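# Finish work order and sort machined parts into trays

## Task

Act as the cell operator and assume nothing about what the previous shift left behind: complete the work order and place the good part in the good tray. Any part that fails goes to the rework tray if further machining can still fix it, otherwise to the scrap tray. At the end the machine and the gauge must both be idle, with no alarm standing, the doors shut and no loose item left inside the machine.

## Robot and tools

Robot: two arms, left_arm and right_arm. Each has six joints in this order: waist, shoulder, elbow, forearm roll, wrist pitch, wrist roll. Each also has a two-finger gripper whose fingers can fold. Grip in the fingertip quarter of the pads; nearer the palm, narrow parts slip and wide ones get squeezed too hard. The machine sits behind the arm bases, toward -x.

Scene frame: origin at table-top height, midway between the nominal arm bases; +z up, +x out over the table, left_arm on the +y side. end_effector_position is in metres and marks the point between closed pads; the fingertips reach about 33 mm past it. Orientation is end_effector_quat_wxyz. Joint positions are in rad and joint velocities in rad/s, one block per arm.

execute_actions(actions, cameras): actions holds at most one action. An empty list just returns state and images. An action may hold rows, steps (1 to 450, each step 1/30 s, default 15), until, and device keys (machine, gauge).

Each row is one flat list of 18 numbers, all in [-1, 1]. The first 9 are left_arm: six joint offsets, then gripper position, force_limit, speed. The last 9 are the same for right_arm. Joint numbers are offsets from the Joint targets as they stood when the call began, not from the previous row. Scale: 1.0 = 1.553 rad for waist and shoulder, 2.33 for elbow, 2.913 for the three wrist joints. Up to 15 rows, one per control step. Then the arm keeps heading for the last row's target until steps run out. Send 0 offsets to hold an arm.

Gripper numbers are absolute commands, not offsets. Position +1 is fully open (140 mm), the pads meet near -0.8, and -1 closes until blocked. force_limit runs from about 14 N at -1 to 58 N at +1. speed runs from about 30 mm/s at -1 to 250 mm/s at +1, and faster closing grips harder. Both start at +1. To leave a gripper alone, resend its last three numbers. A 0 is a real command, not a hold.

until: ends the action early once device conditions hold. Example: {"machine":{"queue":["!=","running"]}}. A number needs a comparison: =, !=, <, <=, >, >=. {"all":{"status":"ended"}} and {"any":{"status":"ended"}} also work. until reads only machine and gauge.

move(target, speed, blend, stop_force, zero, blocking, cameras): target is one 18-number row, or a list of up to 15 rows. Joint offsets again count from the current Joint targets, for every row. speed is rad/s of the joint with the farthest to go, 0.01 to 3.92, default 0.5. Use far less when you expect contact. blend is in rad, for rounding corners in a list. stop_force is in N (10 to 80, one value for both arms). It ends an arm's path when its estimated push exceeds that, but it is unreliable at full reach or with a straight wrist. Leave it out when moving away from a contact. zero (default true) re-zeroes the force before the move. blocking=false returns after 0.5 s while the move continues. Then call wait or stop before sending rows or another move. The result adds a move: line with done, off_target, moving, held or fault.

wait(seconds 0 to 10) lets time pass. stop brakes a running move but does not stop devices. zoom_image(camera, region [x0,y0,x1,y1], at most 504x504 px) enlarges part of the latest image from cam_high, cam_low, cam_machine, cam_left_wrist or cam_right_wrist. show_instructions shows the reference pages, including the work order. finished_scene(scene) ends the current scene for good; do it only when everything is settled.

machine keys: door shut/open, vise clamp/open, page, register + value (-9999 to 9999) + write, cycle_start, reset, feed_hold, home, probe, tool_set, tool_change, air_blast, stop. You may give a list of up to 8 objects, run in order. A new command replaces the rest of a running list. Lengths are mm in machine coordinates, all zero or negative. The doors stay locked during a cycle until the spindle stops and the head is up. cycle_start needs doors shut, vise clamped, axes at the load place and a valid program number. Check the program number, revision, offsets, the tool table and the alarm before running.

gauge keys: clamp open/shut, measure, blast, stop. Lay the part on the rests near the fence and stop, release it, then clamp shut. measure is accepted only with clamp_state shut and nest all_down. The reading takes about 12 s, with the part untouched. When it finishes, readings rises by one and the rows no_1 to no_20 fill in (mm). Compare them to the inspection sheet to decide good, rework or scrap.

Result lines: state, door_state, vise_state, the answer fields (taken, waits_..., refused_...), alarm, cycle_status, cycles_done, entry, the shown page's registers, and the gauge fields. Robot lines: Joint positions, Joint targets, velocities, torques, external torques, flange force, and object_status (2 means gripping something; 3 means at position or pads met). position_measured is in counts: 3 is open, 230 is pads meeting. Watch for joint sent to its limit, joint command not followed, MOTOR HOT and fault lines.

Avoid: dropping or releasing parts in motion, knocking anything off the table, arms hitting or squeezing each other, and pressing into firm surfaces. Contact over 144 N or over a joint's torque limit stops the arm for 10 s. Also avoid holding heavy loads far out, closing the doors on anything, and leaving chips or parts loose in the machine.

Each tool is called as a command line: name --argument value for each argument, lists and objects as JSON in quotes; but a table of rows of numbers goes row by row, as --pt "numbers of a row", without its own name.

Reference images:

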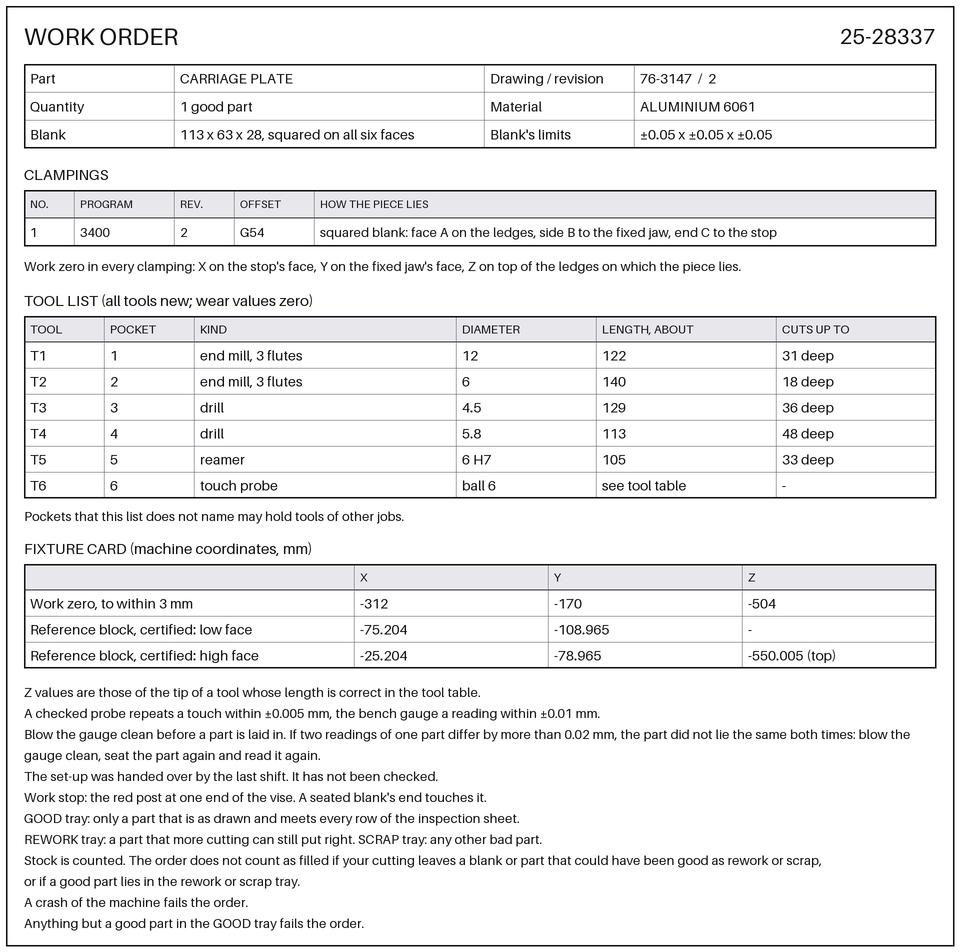

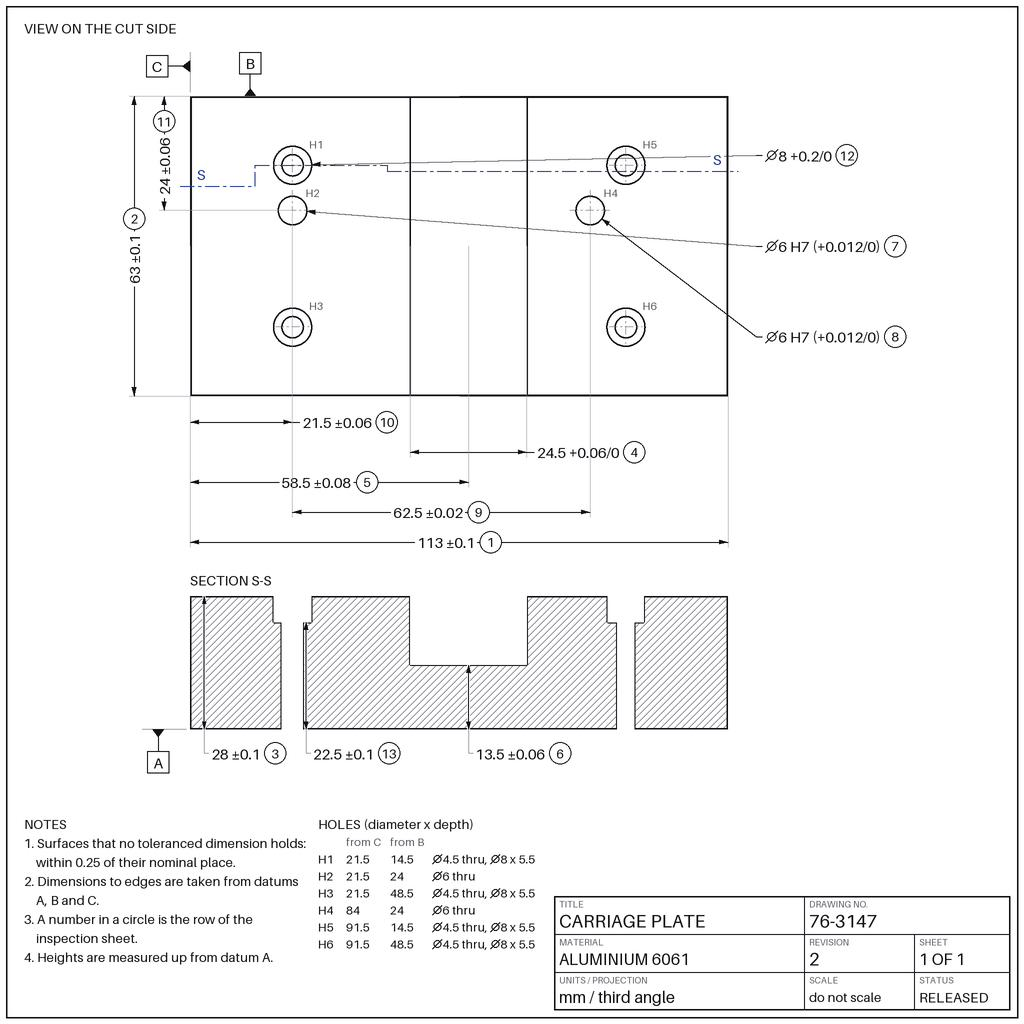

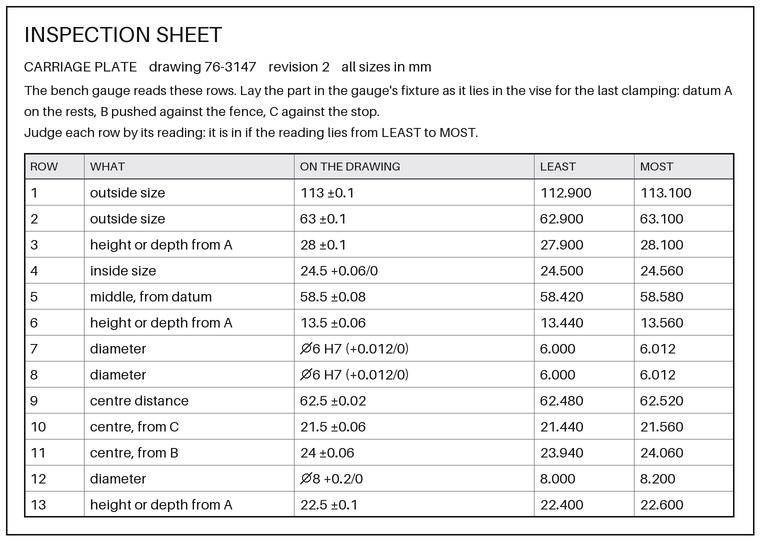

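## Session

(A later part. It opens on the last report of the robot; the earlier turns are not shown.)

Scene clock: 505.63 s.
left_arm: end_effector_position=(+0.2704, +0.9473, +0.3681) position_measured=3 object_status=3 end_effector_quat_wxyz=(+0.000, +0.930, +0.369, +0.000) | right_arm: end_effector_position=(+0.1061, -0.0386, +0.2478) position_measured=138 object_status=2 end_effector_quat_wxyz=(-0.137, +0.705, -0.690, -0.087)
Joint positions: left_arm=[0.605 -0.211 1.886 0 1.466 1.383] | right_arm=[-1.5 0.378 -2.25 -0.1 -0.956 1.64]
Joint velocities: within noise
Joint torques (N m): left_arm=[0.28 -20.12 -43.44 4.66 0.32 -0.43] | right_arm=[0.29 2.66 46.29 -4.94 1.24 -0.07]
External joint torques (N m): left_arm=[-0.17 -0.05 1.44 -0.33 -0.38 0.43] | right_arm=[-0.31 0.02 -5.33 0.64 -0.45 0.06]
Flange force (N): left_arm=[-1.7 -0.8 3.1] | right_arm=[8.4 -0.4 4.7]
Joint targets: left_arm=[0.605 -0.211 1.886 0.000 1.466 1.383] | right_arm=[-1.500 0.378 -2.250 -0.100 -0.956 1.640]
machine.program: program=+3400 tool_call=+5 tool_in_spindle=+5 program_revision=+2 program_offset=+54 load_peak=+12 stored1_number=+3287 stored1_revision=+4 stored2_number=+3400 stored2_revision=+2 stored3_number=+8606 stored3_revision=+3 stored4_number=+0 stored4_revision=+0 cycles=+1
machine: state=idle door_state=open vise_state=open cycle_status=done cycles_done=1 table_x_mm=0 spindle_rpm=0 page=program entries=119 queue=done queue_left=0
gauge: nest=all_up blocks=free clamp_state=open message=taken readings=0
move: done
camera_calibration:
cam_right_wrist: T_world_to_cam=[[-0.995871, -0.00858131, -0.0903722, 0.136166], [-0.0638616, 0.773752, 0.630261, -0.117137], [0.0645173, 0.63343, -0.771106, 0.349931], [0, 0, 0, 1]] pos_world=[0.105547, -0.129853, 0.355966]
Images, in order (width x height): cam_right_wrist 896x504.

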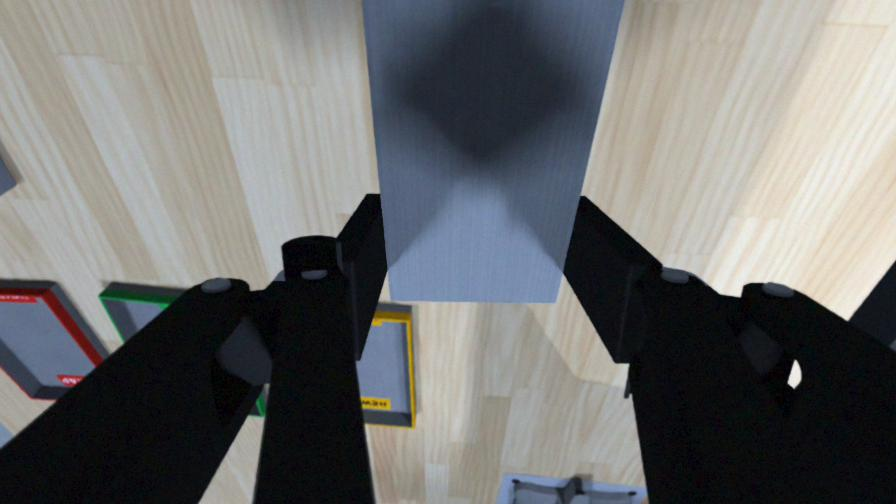

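move --target '[0,0,0,0,0,0,1,1,1,-0.6564,-0.4395,0.178,0.1682,0.0401,-0.4404,-1,0.5,-1]' --speed 0.5 --cameras '["cam_high","cam_right_wrist"]'

move --target '[0,0,0,0,0,0,1,1,1,0,-0.0344,-0.0186,0.013,0.0306,-0.0185,-1,0.5,-1]' --speed 0.02 --stop_force 12 --cameras '["cam_high","cam_right_wrist"]'

Scene clock: 511.27 s.
left_arm: end_effector_position=(+0.2704, +0.9473, +0.3681) position_measured=3 object_status=3 end_effector_quat_wxyz=(+0.000, +0.930, +0.369, +0.000) | right_arm: end_effector_position=(+0.6258, +0.0051, +0.1302) position_measured=138 object_status=2 end_effector_quat_wxyz=(-0.123, +0.697, -0.696, -0.123)
Joint positions: left_arm=[0.605 -0.211 1.886 0 1.466 1.383] | right_arm=[-2.52 -0.305 -1.835 0.39 -0.839 0.357]
Joint velocities: within noise
Joint torques (N m): left_arm=[-0.08 -19.99 -43.35 4.62 0.25 -0.38] | right_arm=[0.66 70.85 39.25 -2.75 0.47 -0.06]
External joint torques (N m): left_arm=[0.06 -0.11 1.4 -0.31 -0.31 0.38] | right_arm=[-0.48 -4.91 -4.24 0.03 -0.16 0.06]
Flange force (N): left_arm=[-1.7 -1.2 2.9] | right_arm=[3.9 0.7 6.9]
Joint targets: left_arm=[0.605 -0.211 1.886 0.000 1.466 1.383] | right_arm=[-2.520 -0.305 -1.835 0.390 -0.839 0.357]
machine.program: program=+3400 tool_call=+5 tool_in_spindle=+5 program_revision=+2 program_offset=+54 load_peak=+12 stored1_number=+3287 stored1_revision=+4 stored2_number=+3400 stored2_revision=+2 stored3_number=+8606 stored3_revision=+3 stored4_number=+0 stored4_revision=+0 cycles=+1
machine: state=idle door_state=open vise_state=open cycle_status=done cycles_done=1 table_x_mm=0 spindle_rpm=0 page=program entries=119 queue=done queue_left=0
gauge: nest=all_up blocks=free clamp_state=open message=taken readings=0
move: done
camera_calibration:
cam_right_wrist: T_world_to_cam=[[-0.999865, 0.000569149, -0.0164434, 0.636329], [-0.0103686, 0.754185, 0.65658, -0.080454], [0.0127751, 0.656662, -0.754077, 0.228027], [0, 0, 0, 1]] pos_world=[0.632496, -0.0894218, 0.235238]
Images, in order (width x height): cam_high 896x504, cam_right_wrist 896x504.

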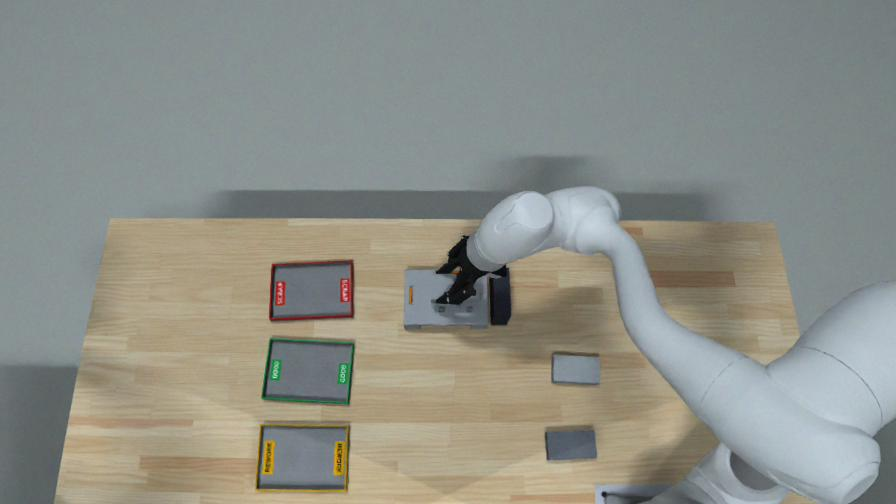

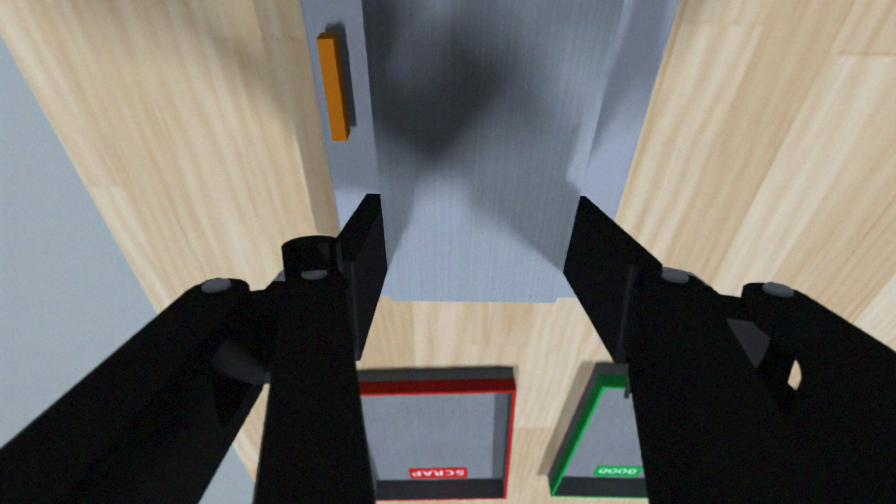

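Scene clock: 514.67 s.
left_arm: end_effector_position=(+0.2704, +0.9473, +0.3681) position_measured=3 object_status=3 end_effector_quat_wxyz=(+0.000, +0.930, +0.369, +0.000) | right_arm: end_effector_position=(+0.6263, +0.0056, +0.0955) position_measured=138 object_status=2 end_effector_quat_wxyz=(-0.123, +0.697, -0.696, -0.123)
Joint positions: left_arm=[0.605 -0.211 1.886 0 1.466 1.383] | right_arm=[-2.52 -0.338 -1.863 0.414 -0.783 0.323]
Joint velocities: within noise
Joint torques (N m): left_arm=[0.57 -20.08 -43.6 4.69 0.31 -0.37] | right_arm=[3.55 52.5 28.12 -3.22 1.56 -0.13]
External joint torques (N m): left_arm=[-0.53 -0.1 1.6 -0.37 -0.36 0.37] | right_arm=[-3.62 15.22 5.25 0.64 -1.27 0.13]
Flange force (N): left_arm=[-2.1 0.1 3.3] | right_arm=[2.3 4.9 -23.0]
Joint targets: left_arm=[0.605 -0.211 1.886 0.000 1.466 1.383] | right_arm=[-2.520 -0.338 -1.863 0.414 -0.783 0.323]
machine.program: program=+3400 tool_call=+5 tool_in_spindle=+5 program_revision=+2 program_offset=+54 load_peak=+12 stored1_number=+3287 stored1_revision=+4 stored2_number=+3400 stored2_revision=+2 stored3_number=+8606 stored3_revision=+3 stored4_number=+0 stored4_revision=+0 cycles=+1
machine: state=idle door_state=open vise_state=open cycle_status=done cycles_done=1 table_x_mm=0 spindle_rpm=0 page=program entries=119 queue=done queue_left=0
gauge: nest=some_down blocks=free clamp_state=open message=taken readings=0
move: contact (right_arm); right_arm: the wrist pitch is farthest, 0.033 rad from its target
camera_calibration:
cam_right_wrist: T_world_to_cam=[[-0.999866, 0.00038018, -0.0163552, 0.636223], [-0.0104657, 0.753527, 0.657334, -0.0581273], [0.012574, 0.657417, -0.753422, 0.201513], [0, 0, 0, 1]] pos_world=[0.632996, -0.0889193, 0.200439]
Images, in order (width x height): cam_high 896x504, cam_right_wrist 896x504.

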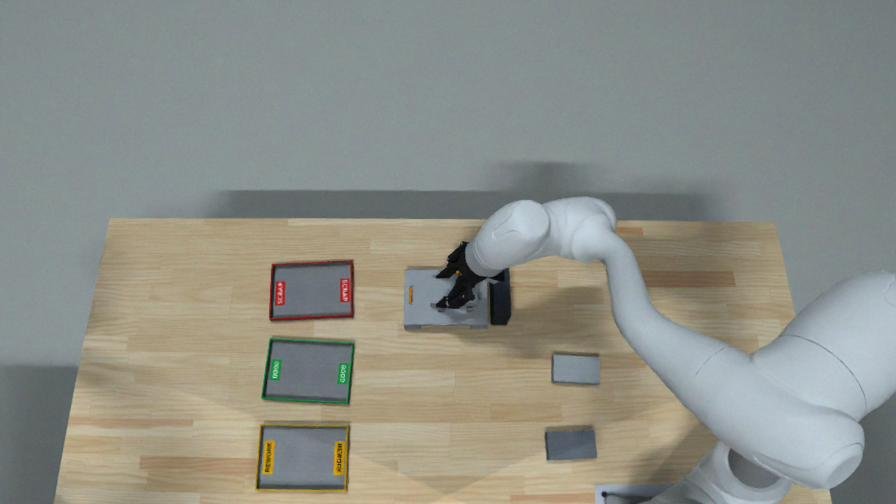

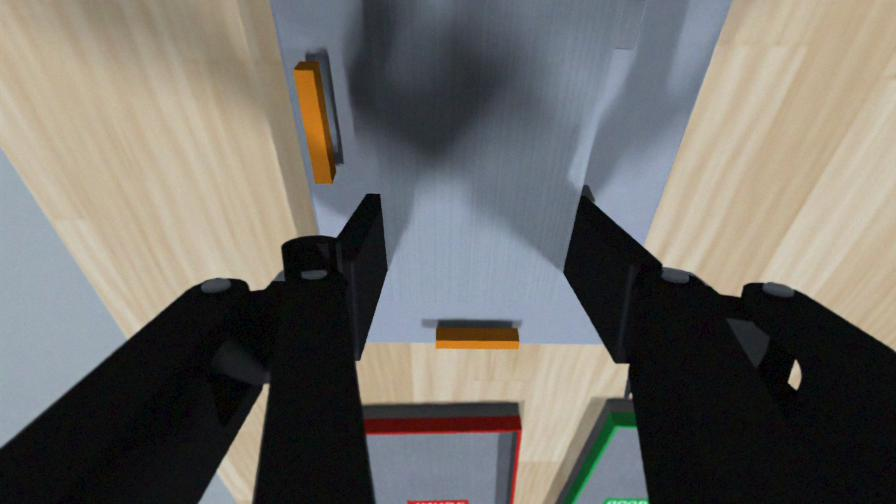

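execute_actions --actions '[{"rows":[[0,0,0,0,0,0,1,1,1,0,0,0,0,0,0,0.15,0.5,-1]],"steps":45}]' --cameras '[]'

move --target '[0,0,0,0,0,0,1,1,1,0,0.045,0.0255,-0.0174,-0.041,0.025,0.15,0.5,-1]' --speed 0.1 --cameras '[]'

execute_actions --actions '[{"gauge":{"clamp":"shut"},"machine":{"door":"shut"},"steps":150,"until":{"gauge":{"clamp_state":"shut"}}}]' --cameras '["cam_high"]'

execute_actions --actions '[{"gauge":{"measure":true},"steps":400,"until":{"gauge":{"readings":[">",0]}}}]' --cameras '["cam_right_wrist"]'

Scene clock: 518.33 s.
left_arm: end_effector_position=(+0.2704, +0.9473, +0.3681) position_measured=3 object_status=3 end_effector_quat_wxyz=(+0.000, +0.930, +0.369, +0.000) | right_arm: end_effector_position=(+0.6263, +0.0056, +0.0954) position_measured=110 object_status=3 end_effector_quat_wxyz=(-0.123, +0.697, -0.696, -0.123)
Joint positions: left_arm=[0.605 -0.211 1.886 0 1.466 1.383] | right_arm=[-2.52 -0.339 -1.863 0.414 -0.783 0.323]
Joint velocities: within noise
Joint torques (N m): left_arm=[-0.13 -19.9 -43.53 4.69 0.27 -0.37] | right_arm=[0.7 69.38 34.83 -2.99 0.27 -0.08]
External joint torques (N m): left_arm=[0.09 -0.16 1.55 -0.37 -0.32 0.37] | right_arm=[-0.6 -1.55 -1.39 0.41 0.01 0.08]
Flange force (N): left_arm=[-1.9 -1.3 3.1] | right_arm=[2.0 0.1 2.3]
Joint targets: left_arm=[0.605 -0.211 1.886 0.000 1.466 1.383] | right_arm=[-2.520 -0.338 -1.863 0.414 -0.783 0.323]
machine.program: program=+3400 tool_call=+5 tool_in_spindle=+5 program_revision=+2 program_offset=+54 load_peak=+12 stored1_number=+3287 stored1_revision=+4 stored2_number=+3400 stored2_revision=+2 stored3_number=+8606 stored3_revision=+3 stored4_number=+0 stored4_revision=+0 cycles=+1
machine: state=idle door_state=open vise_state=open cycle_status=done cycles_done=1 table_x_mm=0 spindle_rpm=0 page=program entries=119 queue=done queue_left=0
gauge: nest=some_down blocks=free clamp_state=open message=taken readings=0
No camera images: "cameras" was empty.

Scene clock: 519.83 s.
left_arm: end_effector_position=(+0.2704, +0.9473, +0.3681) position_measured=3 object_status=3 end_effector_quat_wxyz=(+0.000, +0.930, +0.369, +0.000) | right_arm: end_effector_position=(+0.6248, +0.0027, +0.1688) position_measured=110 object_status=3 end_effector_quat_wxyz=(-0.122, +0.696, -0.697, -0.121)
Joint positions: left_arm=[0.605 -0.211 1.886 0 1.466 1.383] | right_arm=[-2.52 -0.269 -1.803 0.363 -0.902 0.396]
Joint velocities: within noise
Joint torques (N m): left_arm=[-0.12 -19.74 -43.26 4.65 0.36 -0.35] | right_arm=[0.77 65.19 38.23 -3.31 0.34 -0.15]
External joint torques (N m): left_arm=[0.04 0.13 1.38 -0.34 -0.42 0.35] | right_arm=[-0.56 -1.25 -1.67 0.44 0 0.15]
Flange force (N): left_arm=[-1.2 -1.1 3.1] | right_arm=[2.2 0.8 2.1]
Joint targets: left_arm=[0.605 -0.211 1.886 0.000 1.466 1.383] | right_arm=[-2.520 -0.269 -1.803 0.363 -0.902 0.396]
machine.program: program=+3400 tool_call=+5 tool_in_spindle=+5 program_revision=+2 program_offset=+54 load_peak=+12 stored1_number=+3287 stored1_revision=+4 stored2_number=+3400 stored2_revision=+2 stored3_number=+8606 stored3_revision=+3 stored4_number=+0 stored4_revision=+0 cycles=+1
machine: state=idle door_state=open vise_state=open cycle_status=done cycles_done=1 table_x_mm=0 spindle_rpm=0 page=program entries=119 queue=done queue_left=0
gauge: nest=some_down blocks=free clamp_state=open message=taken readings=0
move: done
No camera images: "cameras" was empty.

Scene clock: 523.27 s.
left_arm: end_effector_position=(+0.2704, +0.9473, +0.3681) position_measured=3 object_status=3 end_effector_quat_wxyz=(+0.000, +0.930, +0.369, +0.000) | right_arm: end_effector_position=(+0.6248, +0.0027, +0.1689) position_measured=110 object_status=3 end_effector_quat_wxyz=(-0.122, +0.696, -0.697, -0.121)
Joint positions: left_arm=[0.605 -0.211 1.886 0 1.466 1.383] | right_arm=[-2.52 -0.269 -1.803 0.363 -0.902 0.396]
Joint velocities: within noise
Joint torques (N m): left_arm=[0.36 -20.2 -43.42 4.64 0.29 -0.38] | right_arm=[0.9 65.85 38.15 -3.29 0.4 -0.07]
External joint torques (N m): left_arm=[-0.26 -0.38 1.26 -0.3 -0.35 0.38] | right_arm=[-0.95 -1.82 -1.56 0.4 -0.06 0.07]
Flange force (N): left_arm=[-2.1 -0.5 2.7] | right_arm=[2.4 -0.5 2.4]
Joint targets: left_arm=[0.605 -0.211 1.886 0.000 1.466 1.383] | right_arm=[-2.520 -0.269 -1.803 0.363 -0.902 0.396]
Tool commands: left_gripper/position=+1.0 left_gripper/force_limit=+1.0 left_gripper/speed=+1.0 right_gripper/position=+0.15 right_gripper/force_limit=+0.5 right_gripper/speed=-1.0
machine.program: program=+3400 tool_call=+5 tool_in_spindle=+5 program_revision=+2 program_offset=+54 load_peak=+12 stored1_number=+3287 stored1_revision=+4 stored2_number=+3400 stored2_revision=+2 stored3_number=+8606 stored3_revision=+3 stored4_number=+0 stored4_revision=+0 cycles=+1
machine: state=idle door_state=shut vise_state=open cycle_status=done cycles_done=1 table_x_mm=0 spindle_rpm=0 page=program entries=119 queue=done queue_left=0
gauge: nest=all_down blocks=all clamp_state=shut message=taken readings=0
Images, in order (width x height): cam_high 896x504.

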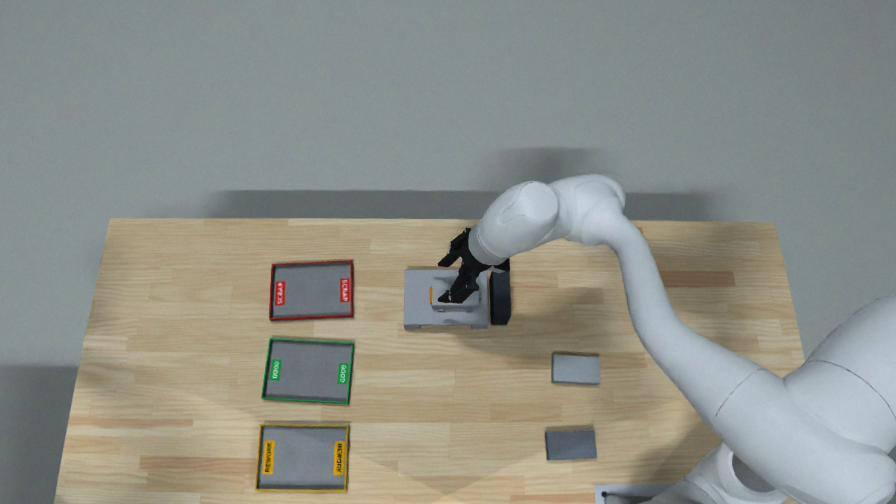

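Scene clock: 535.47 s.
left_arm: end_effector_position=(+0.2704, +0.9473, +0.3681) position_measured=3 object_status=3 end_effector_quat_wxyz=(+0.000, +0.930, +0.369, +0.000) | right_arm: end_effector_position=(+0.6248, +0.0027, +0.1689) position_measured=110 object_status=3 end_effector_quat_wxyz=(-0.122, +0.696, -0.697, -0.121)
Joint positions: left_arm=[0.605 -0.211 1.886 0 1.466 1.383] | right_arm=[-2.52 -0.269 -1.803 0.363 -0.902 0.396]
Joint velocities: within noise
Joint torques (N m): left_arm=[0.27 -20.17 -43.6 4.67 0.33 -0.42] | right_arm=[0.47 65.73 38.25 -3.31 0.37 -0.13]
External joint torques (N m): left_arm=[-0.21 0.28 1.8 -0.37 -0.38 0.42] | right_arm=[-0.34 -1.82 -1.74 0.42 -0.03 0.13]
Flange force (N): left_arm=[-1.6 -0.7 3.7] | right_arm=[1.8 0.4 2.8]
Joint targets: left_arm=[0.605 -0.211 1.886 0.000 1.466 1.383] | right_arm=[-2.520 -0.269 -1.803 0.363 -0.902 0.396]
Tool commands: left_gripper/position=+1.0 left_gripper/force_limit=+1.0 left_gripper/speed=+1.0 right_gripper/position=+0.15 right_gripper/force_limit=+0.5 right_gripper/speed=-1.0
machine.program: program=+3400 tool_call=+5 tool_in_spindle=+5 program_revision=+2 program_offset=+54 load_peak=+12 stored1_number=+3287 stored1_revision=+4 stored2_number=+3400 stored2_revision=+2 stored3_number=+8606 stored3_revision=+3 stored4_number=+0 stored4_revision=+0 cycles=+1
machine: state=idle door_state=shut vise_state=open cycle_status=done cycles_done=1 table_x_mm=0 spindle_rpm=0 page=program entries=119 queue=done queue_left=0
gauge: nest=all_down blocks=all clamp_state=shut message=taken readings=1 no_1=113.004 no_2=63.016 no_3=27.962 no_4=24.521 no_5=58.499 no_6=13.492 no_7=6.004 no_8=6.005 no_9=62.499 no_10=21.497 no_11=23.997 no_12=8.100 no_13=22.486
camera_calibration:
cam_right_wrist: T_world_to_cam=[[-0.999843, 0.00340417, -0.0174049, 0.636087], [-0.00880257, 0.756723, 0.653676, -0.104588], [0.015396, 0.653727, -0.756574, 0.257603], [0, 0, 0, 1]] pos_world=[0.6311, -0.0914235, 0.274334]
Images, in order (width x height): cam_right_wrist 896x504.

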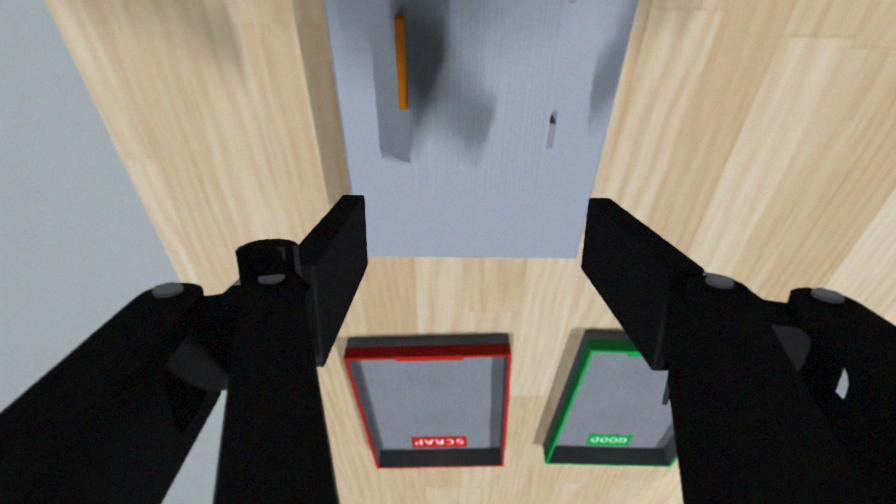

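move --target '[0,0,0,0,0,0,1,1,1,-0.0004,-0.0373,-0.0298,0.0167,0.0405,-0.024,0.15,0.5,-1]' --speed 0.05 --cameras '[]'

execute_actions --actions '[{"gauge":{"clamp":"open"},"steps":90,"until":{"gauge":{"clamp_state":"open"}}}]' --cameras '["cam_right_wrist"]'

execute_actions --actions '[{"rows":[[0,0,0,0,0,0,1,1,1,0,0,0,0,0,0,-1,0.5,-1]],"steps":75}]' --cameras '["cam_right_wrist"]'

Scene clock: 541.97 s.
left_arm: end_effector_position=(+0.2704, +0.9473, +0.3681) position_measured=3 object_status=3 end_effector_quat_wxyz=(+0.000, +0.930, +0.369, +0.000) | right_arm: end_effector_position=(+0.6215, +0.0015, +0.0987) position_measured=110 object_status=3 end_effector_quat_wxyz=(-0.123, +0.696, -0.697, -0.123)
Joint positions: left_arm=[0.605 -0.211 1.886 0 1.466 1.383] | right_arm=[-2.521 -0.327 -1.873 0.412 -0.784 0.326]
Joint velocities: within noise
Joint torques (N m): left_arm=[0.27 -19.73 -43.24 4.67 0.26 -0.36] | right_arm=[0.18 67.86 34.98 -3.02 0.33 -0.11]
External joint torques (N m): left_arm=[-0.4 -0.1 1.31 -0.37 -0.32 0.36] | right_arm=[-0.13 -1.33 -1.56 0.43 -0.05 0.11]
Flange force (N): left_arm=[-1.8 -0.1 2.8] | right_arm=[1.7 1.0 2.2]
Joint targets: left_arm=[0.605 -0.211 1.886 0.000 1.466 1.383] | right_arm=[-2.521 -0.327 -1.873 0.412 -0.784 0.326]
machine.program: program=+3400 tool_call=+5 tool_in_spindle=+5 program_revision=+2 program_offset=+54 load_peak=+12 stored1_number=+3287 stored1_revision=+4 stored2_number=+3400 stored2_revision=+2 stored3_number=+8606 stored3_revision=+3 stored4_number=+0 stored4_revision=+0 cycles=+1
machine: state=idle door_state=shut vise_state=open cycle_status=done cycles_done=1 table_x_mm=0 spindle_rpm=0 page=program entries=119 queue=done queue_left=0
gauge: nest=all_down blocks=all clamp_state=shut message=taken readings=1 no_1=113.004 no_2=63.016 no_3=27.962 no_4=24.521 no_5=58.499 no_6=13.492 no_7=6.004 no_8=6.005 no_9=62.499 no_10=21.497 no_11=23.997 no_12=8.100 no_13=22.486
move: done
No camera images: "cameras" was empty.

Scene clock: 545.17 s.
left_arm: end_effector_position=(+0.2704, +0.9473, +0.3681) position_measured=3 object_status=3 end_effector_quat_wxyz=(+0.000, +0.930, +0.369, +0.000) | right_arm: end_effector_position=(+0.6215, +0.0015, +0.0987) position_measured=110 object_status=3 end_effector_quat_wxyz=(-0.123, +0.696, -0.697, -0.123)
Joint positions: left_arm=[0.605 -0.211 1.886 0 1.466 1.383] | right_arm=[-2.521 -0.327 -1.873 0.412 -0.784 0.326]
Joint velocities: within noise
Joint torques (N m): left_arm=[0.31 -19.83 -43.44 4.7 0.29 -0.37] | right_arm=[0.58 67.71 34.78 -2.97 0.33 -0.12]
External joint torques (N m): left_arm=[-0.26 -0.33 1.46 -0.38 -0.35 0.37] | right_arm=[-0.49 -1.08 -1.35 0.38 -0.05 0.12]
Flange force (N): left_arm=[-2.3 -0.5 3.0] | right_arm=[1.9 0.7 1.7]
Joint targets: left_arm=[0.605 -0.211 1.886 0.000 1.466 1.383] | right_arm=[-2.521 -0.327 -1.873 0.412 -0.784 0.326]
Tool commands: left_gripper/position=+1.0 left_gripper/force_limit=+1.0 left_gripper/speed=+1.0 right_gripper/position=+0.15 right_gripper/force_limit=+0.5 right_gripper/speed=-1.0
machine.program: program=+3400 tool_call=+5 tool_in_spindle=+5 program_revision=+2 program_offset=+54 load_peak=+12 stored1_number=+3287 stored1_revision=+4 stored2_number=+3400 stored2_revision=+2 stored3_number=+8606 stored3_revision=+3 stored4_number=+0 stored4_revision=+0 cycles=+1
machine: state=idle door_state=shut vise_state=open cycle_status=done cycles_done=1 table_x_mm=0 spindle_rpm=0 page=program entries=119 queue=done queue_left=0
gauge: nest=all_down blocks=all clamp_state=between message=taken readings=1 no_1=113.004 no_2=63.016 no_3=27.962 no_4=24.521 no_5=58.499 no_6=13.492 no_7=6.004 no_8=6.005 no_9=62.499 no_10=21.497 no_11=23.997 no_12=8.100 no_13=22.486
camera_calibration:
cam_right_wrist: T_world_to_cam=[[-0.999861, 0.00198205, -0.0165593, 0.631468], [-0.00938186, 0.754058, 0.656741, -0.0577717], [0.0137883, 0.656805, -0.753935, 0.206039], [0, 0, 0, 1]] pos_world=[0.627997, -0.0930158, 0.203738]
Images, in order (width x height): cam_right_wrist 896x504.

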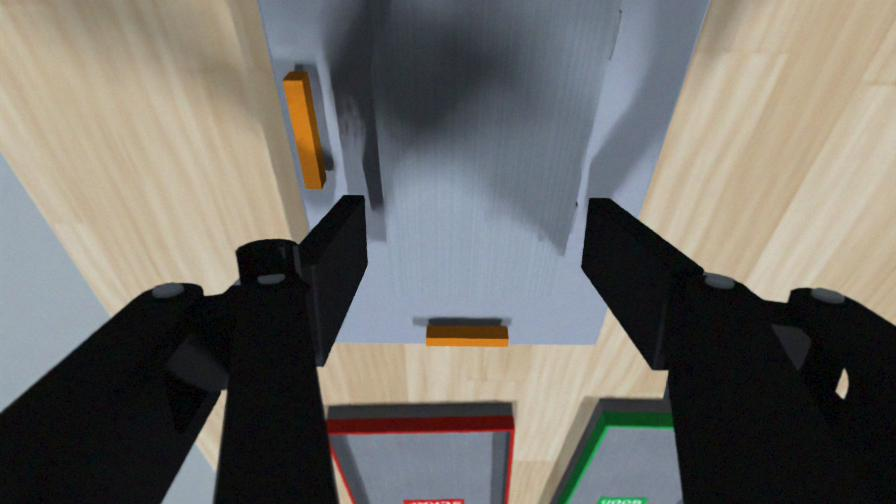

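Scene clock: 547.87 s.
left_arm: end_effector_position=(+0.2704, +0.9473, +0.3681) position_measured=3 object_status=3 end_effector_quat_wxyz=(+0.000, +0.930, +0.369, +0.000) | right_arm: end_effector_position=(+0.6215, +0.0015, +0.0987) position_measured=138 object_status=2 end_effector_quat_wxyz=(-0.123, +0.696, -0.697, -0.123)
Joint positions: left_arm=[0.605 -0.211 1.886 0 1.466 1.383] | right_arm=[-2.521 -0.327 -1.873 0.412 -0.784 0.326]
Joint velocities: within noise
Joint torques (N m): left_arm=[0.16 -20.14 -43.5 4.62 0.29 -0.37] | right_arm=[3.88 49.33 29.55 -3.09 2.99 -0.24]
External joint torques (N m): left_arm=[-0.18 0.14 1.52 -0.31 -0.35 0.37] | right_arm=[-3.94 17.38 3.94 0.49 -2.7 0.24]
Flange force (N): left_arm=[-1.5 -0.6 3.2] | right_arm=[4.2 8.5 -27.7]
Joint targets: left_arm=[0.605 -0.211 1.886 0.000 1.466 1.383] | right_arm=[-2.521 -0.327 -1.873 0.412 -0.784 0.326]
machine.program: program=+3400 tool_call=+5 tool_in_spindle=+5 program_revision=+2 program_offset=+54 load_peak=+12 stored1_number=+3287 stored1_revision=+4 stored2_number=+3400 stored2_revision=+2 stored3_number=+8606 stored3_revision=+3 stored4_number=+0 stored4_revision=+0 cycles=+1
machine: state=idle door_state=shut vise_state=open cycle_status=done cycles_done=1 table_x_mm=0 spindle_rpm=0 page=program entries=119 queue=done queue_left=0
gauge: nest=some_down blocks=stop clamp_state=open message=taken readings=1 no_1=113.004 no_2=63.016 no_3=27.962 no_4=24.521 no_5=58.499 no_6=13.492 no_7=6.004 no_8=6.005 no_9=62.499 no_10=21.497 no_11=23.997 no_12=8.100 no_13=22.486
camera_calibration:
cam_right_wrist: T_world_to_cam=[[-0.999861, 0.00198205, -0.0165593, 0.631468], [-0.00938186, 0.754058, 0.656741, -0.0577717], [0.0137883, 0.656805, -0.753935, 0.206039], [0, 0, 0, 1]] pos_world=[0.627997, -0.0930158, 0.203738]
Images, in order (width x height): cam_right_wrist 896x504.

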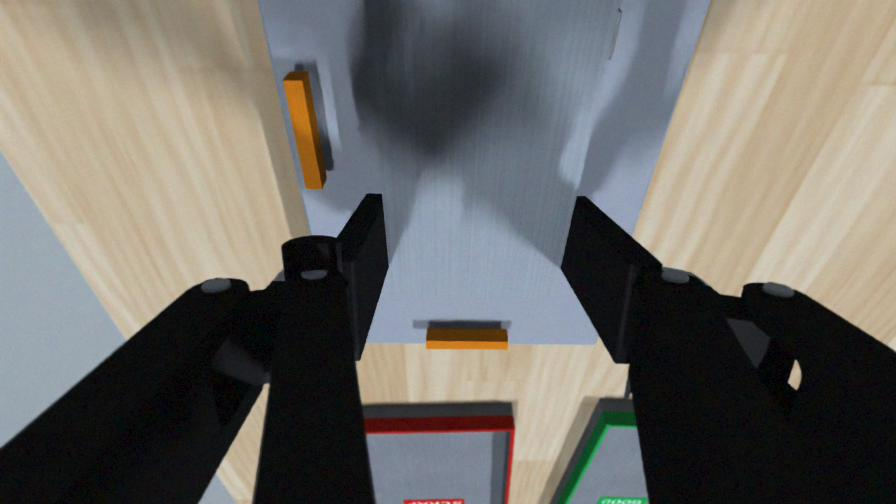

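move --pt "0 0 0 0 0 0 1 1 1 0 0.0566 0.0406 -0.0199 -0.0581 0.036 -1 0.5 -1" --pt "0 0 0 0 0 0 1 1 1 0.3327 -0.095 0.1421 -0.0699 -0.0125 0.229 -1 0.5 -1" --speed '[0.15,0.4]' --cameras '["cam_high","cam_right_wrist"]'

Scene clock: 554.33 s.
left_arm: end_effector_position=(+0.2704, +0.9473, +0.3681) position_measured=3 object_status=3 end_effector_quat_wxyz=(+0.000, +0.930, +0.369, +0.000) | right_arm: end_effector_position=(+0.4426, +0.3560, +0.1512) position_measured=138 object_status=2 end_effector_quat_wxyz=(-0.123, +0.697, -0.696, -0.123)
Joint positions: left_arm=[0.605 -0.211 1.886 0 1.466 1.383] | right_arm=[-2.004 -0.474 -1.542 0.208 -0.821 0.993]
Joint velocities: within noise
Joint torques (N m): left_arm=[0.01 -19.92 -43.48 4.61 0.28 -0.38] | right_arm=[0.64 92.5 43.19 -3.68 1.21 -0.11]
External joint torques (N m): left_arm=[-0.01 -0.16 1.5 -0.29 -0.33 0.38] | right_arm=[-0.43 -7.03 -4.9 0.24 -0.47 0.11]
Flange force (N): left_arm=[-1.9 -1.1 3.1] | right_arm=[3.6 -0.3 7.8]
Joint targets: left_arm=[0.605 -0.211 1.886 0.000 1.466 1.383] | right_arm=[-2.004 -0.474 -1.542 0.208 -0.821 0.993]
machine.program: program=+3400 tool_call=+5 tool_in_spindle=+5 program_revision=+2 program_offset=+54 load_peak=+12 stored1_number=+3287 stored1_revision=+4 stored2_number=+3400 stored2_revision=+2 stored3_number=+8606 stored3_revision=+3 stored4_number=+0 stored4_revision=+0 cycles=+1
machine: state=idle door_state=shut vise_state=open cycle_status=done cycles_done=1 table_x_mm=0 spindle_rpm=0 page=program entries=119 queue=done queue_left=0
gauge: nest=all_up blocks=free clamp_state=open message=taken readings=1 no_1=113.004 no_2=63.016 no_3=27.962 no_4=24.521 no_5=58.499 no_6=13.492 no_7=6.004 no_8=6.005 no_9=62.499 no_10=21.497 no_11=23.997 no_12=8.100 no_13=22.486
move: done
camera_calibration:
cam_right_wrist: T_world_to_cam=[[-0.999855, 0.000397423, -0.0169952, 0.453384], [-0.0108725, 0.753576, 0.65727, -0.360503], [0.0130684, 0.65736, -0.753463, 0.0153732], [0, 0, 0, 1]] pos_world=[0.449198, 0.261381, 0.256236]
Images, in order (width x height): cam_high 896x504, cam_right_wrist 896x504.

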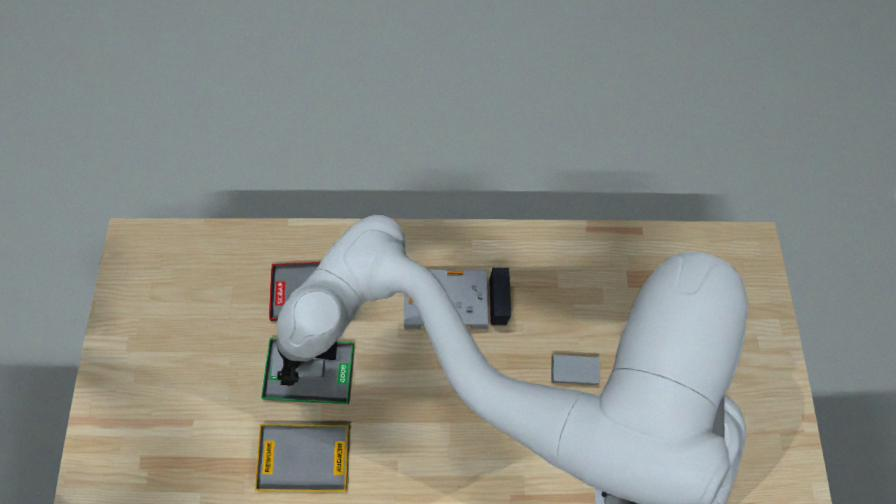

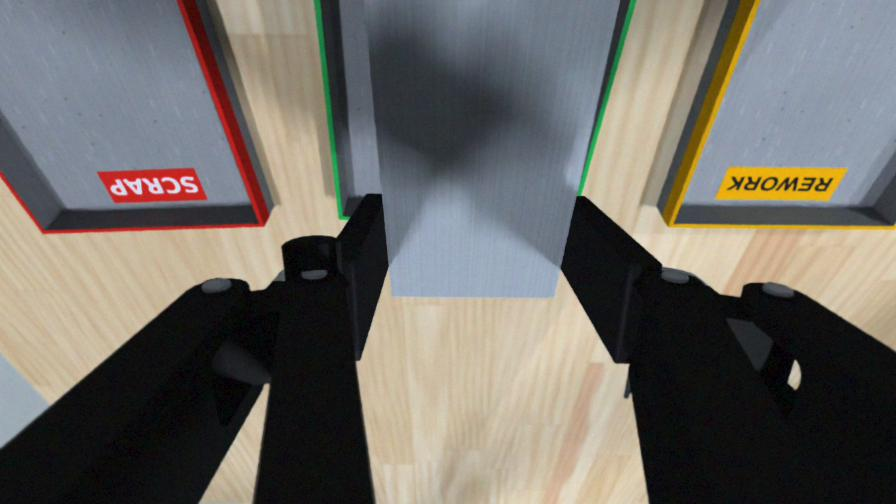

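move --target '[0,0,0,0,0,0,1,1,1,0,-0.0551,-0.0335,0.0139,0.0545,-0.0188,-1,0.5,-1]' --speed 0.03 --stop_force 12 --cameras '["cam_right_wrist"]'

Scene clock: 561.53 s.
left_arm: end_effector_position=(+0.2704, +0.9473, +0.3681) position_measured=3 object_status=3 end_effector_quat_wxyz=(+0.000, +0.930, +0.369, +0.000) | right_arm: end_effector_position=(+0.4426, +0.3566, +0.0517) position_measured=138 object_status=2 end_effector_quat_wxyz=(-0.123, +0.697, -0.696, -0.123)
Joint positions: left_arm=[0.605 -0.211 1.886 0 1.466 1.383] | right_arm=[-2.004 -0.555 -1.615 0.247 -0.67 0.941]
Joint velocities: within noise
Joint torques (N m): left_arm=[0.45 -19.47 -43.38 4.66 0.25 -0.43] | right_arm=[1.85 71.62 26.05 -4.53 0.15 -0.26]
External joint torques (N m): left_arm=[-0.46 -0.66 1.35 -0.34 -0.3 0.43] | right_arm=[-2 17.74 8.8 1.41 0.58 0.26]
Flange force (N): left_arm=[-2.7 -0.2 2.7] | right_arm=[-2.1 -0.3 -20.7]
Joint targets: left_arm=[0.605 -0.211 1.886 0.000 1.466 1.383] | right_arm=[-2.004 -0.555 -1.615 0.247 -0.670 0.941]
machine.program: program=+3400 tool_call=+5 tool_in_spindle=+5 program_revision=+2 program_offset=+54 load_peak=+12 stored1_number=+3287 stored1_revision=+4 stored2_number=+3400 stored2_revision=+2 stored3_number=+8606 stored3_revision=+3 stored4_number=+0 stored4_revision=+0 cycles=+1
machine: state=idle door_state=shut vise_state=open cycle_status=done cycles_done=1 table_x_mm=0 spindle_rpm=0 page=program entries=119 queue=done queue_left=0
gauge: nest=all_up blocks=free clamp_state=open message=taken readings=1 no_1=113.004 no_2=63.016 no_3=27.962 no_4=24.521 no_5=58.499 no_6=13.492 no_7=6.004 no_8=6.005 no_9=62.499 no_10=21.497 no_11=23.997 no_12=8.100 no_13=22.486
move: contact (right_arm)
camera_calibration:
cam_right_wrist: T_world_to_cam=[[-0.999865, 0.000162337, -0.0164077, 0.451763], [-0.0106635, 0.753574, 0.657276, -0.295585], [0.0124711, 0.657363, -0.753471, -0.0597963], [0, 0, 0, 1]] pos_world=[0.449296, 0.26198, 0.156638]
Images, in order (width x height): cam_right_wrist 896x504.

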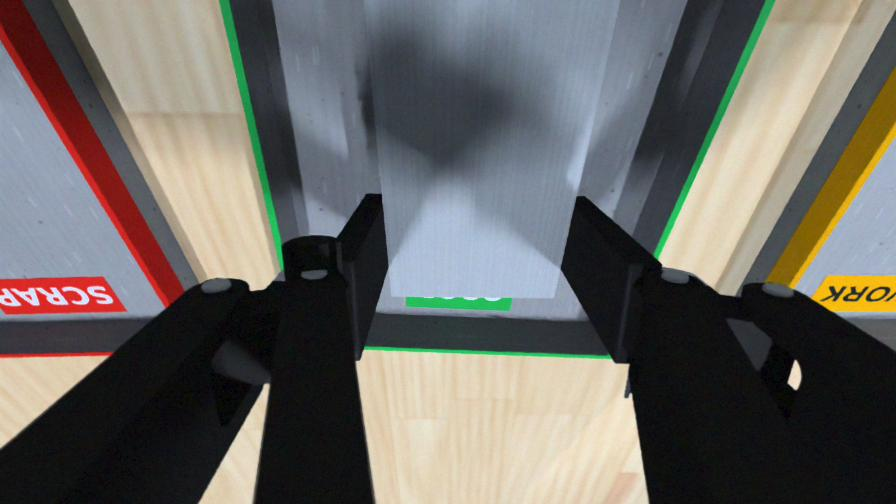

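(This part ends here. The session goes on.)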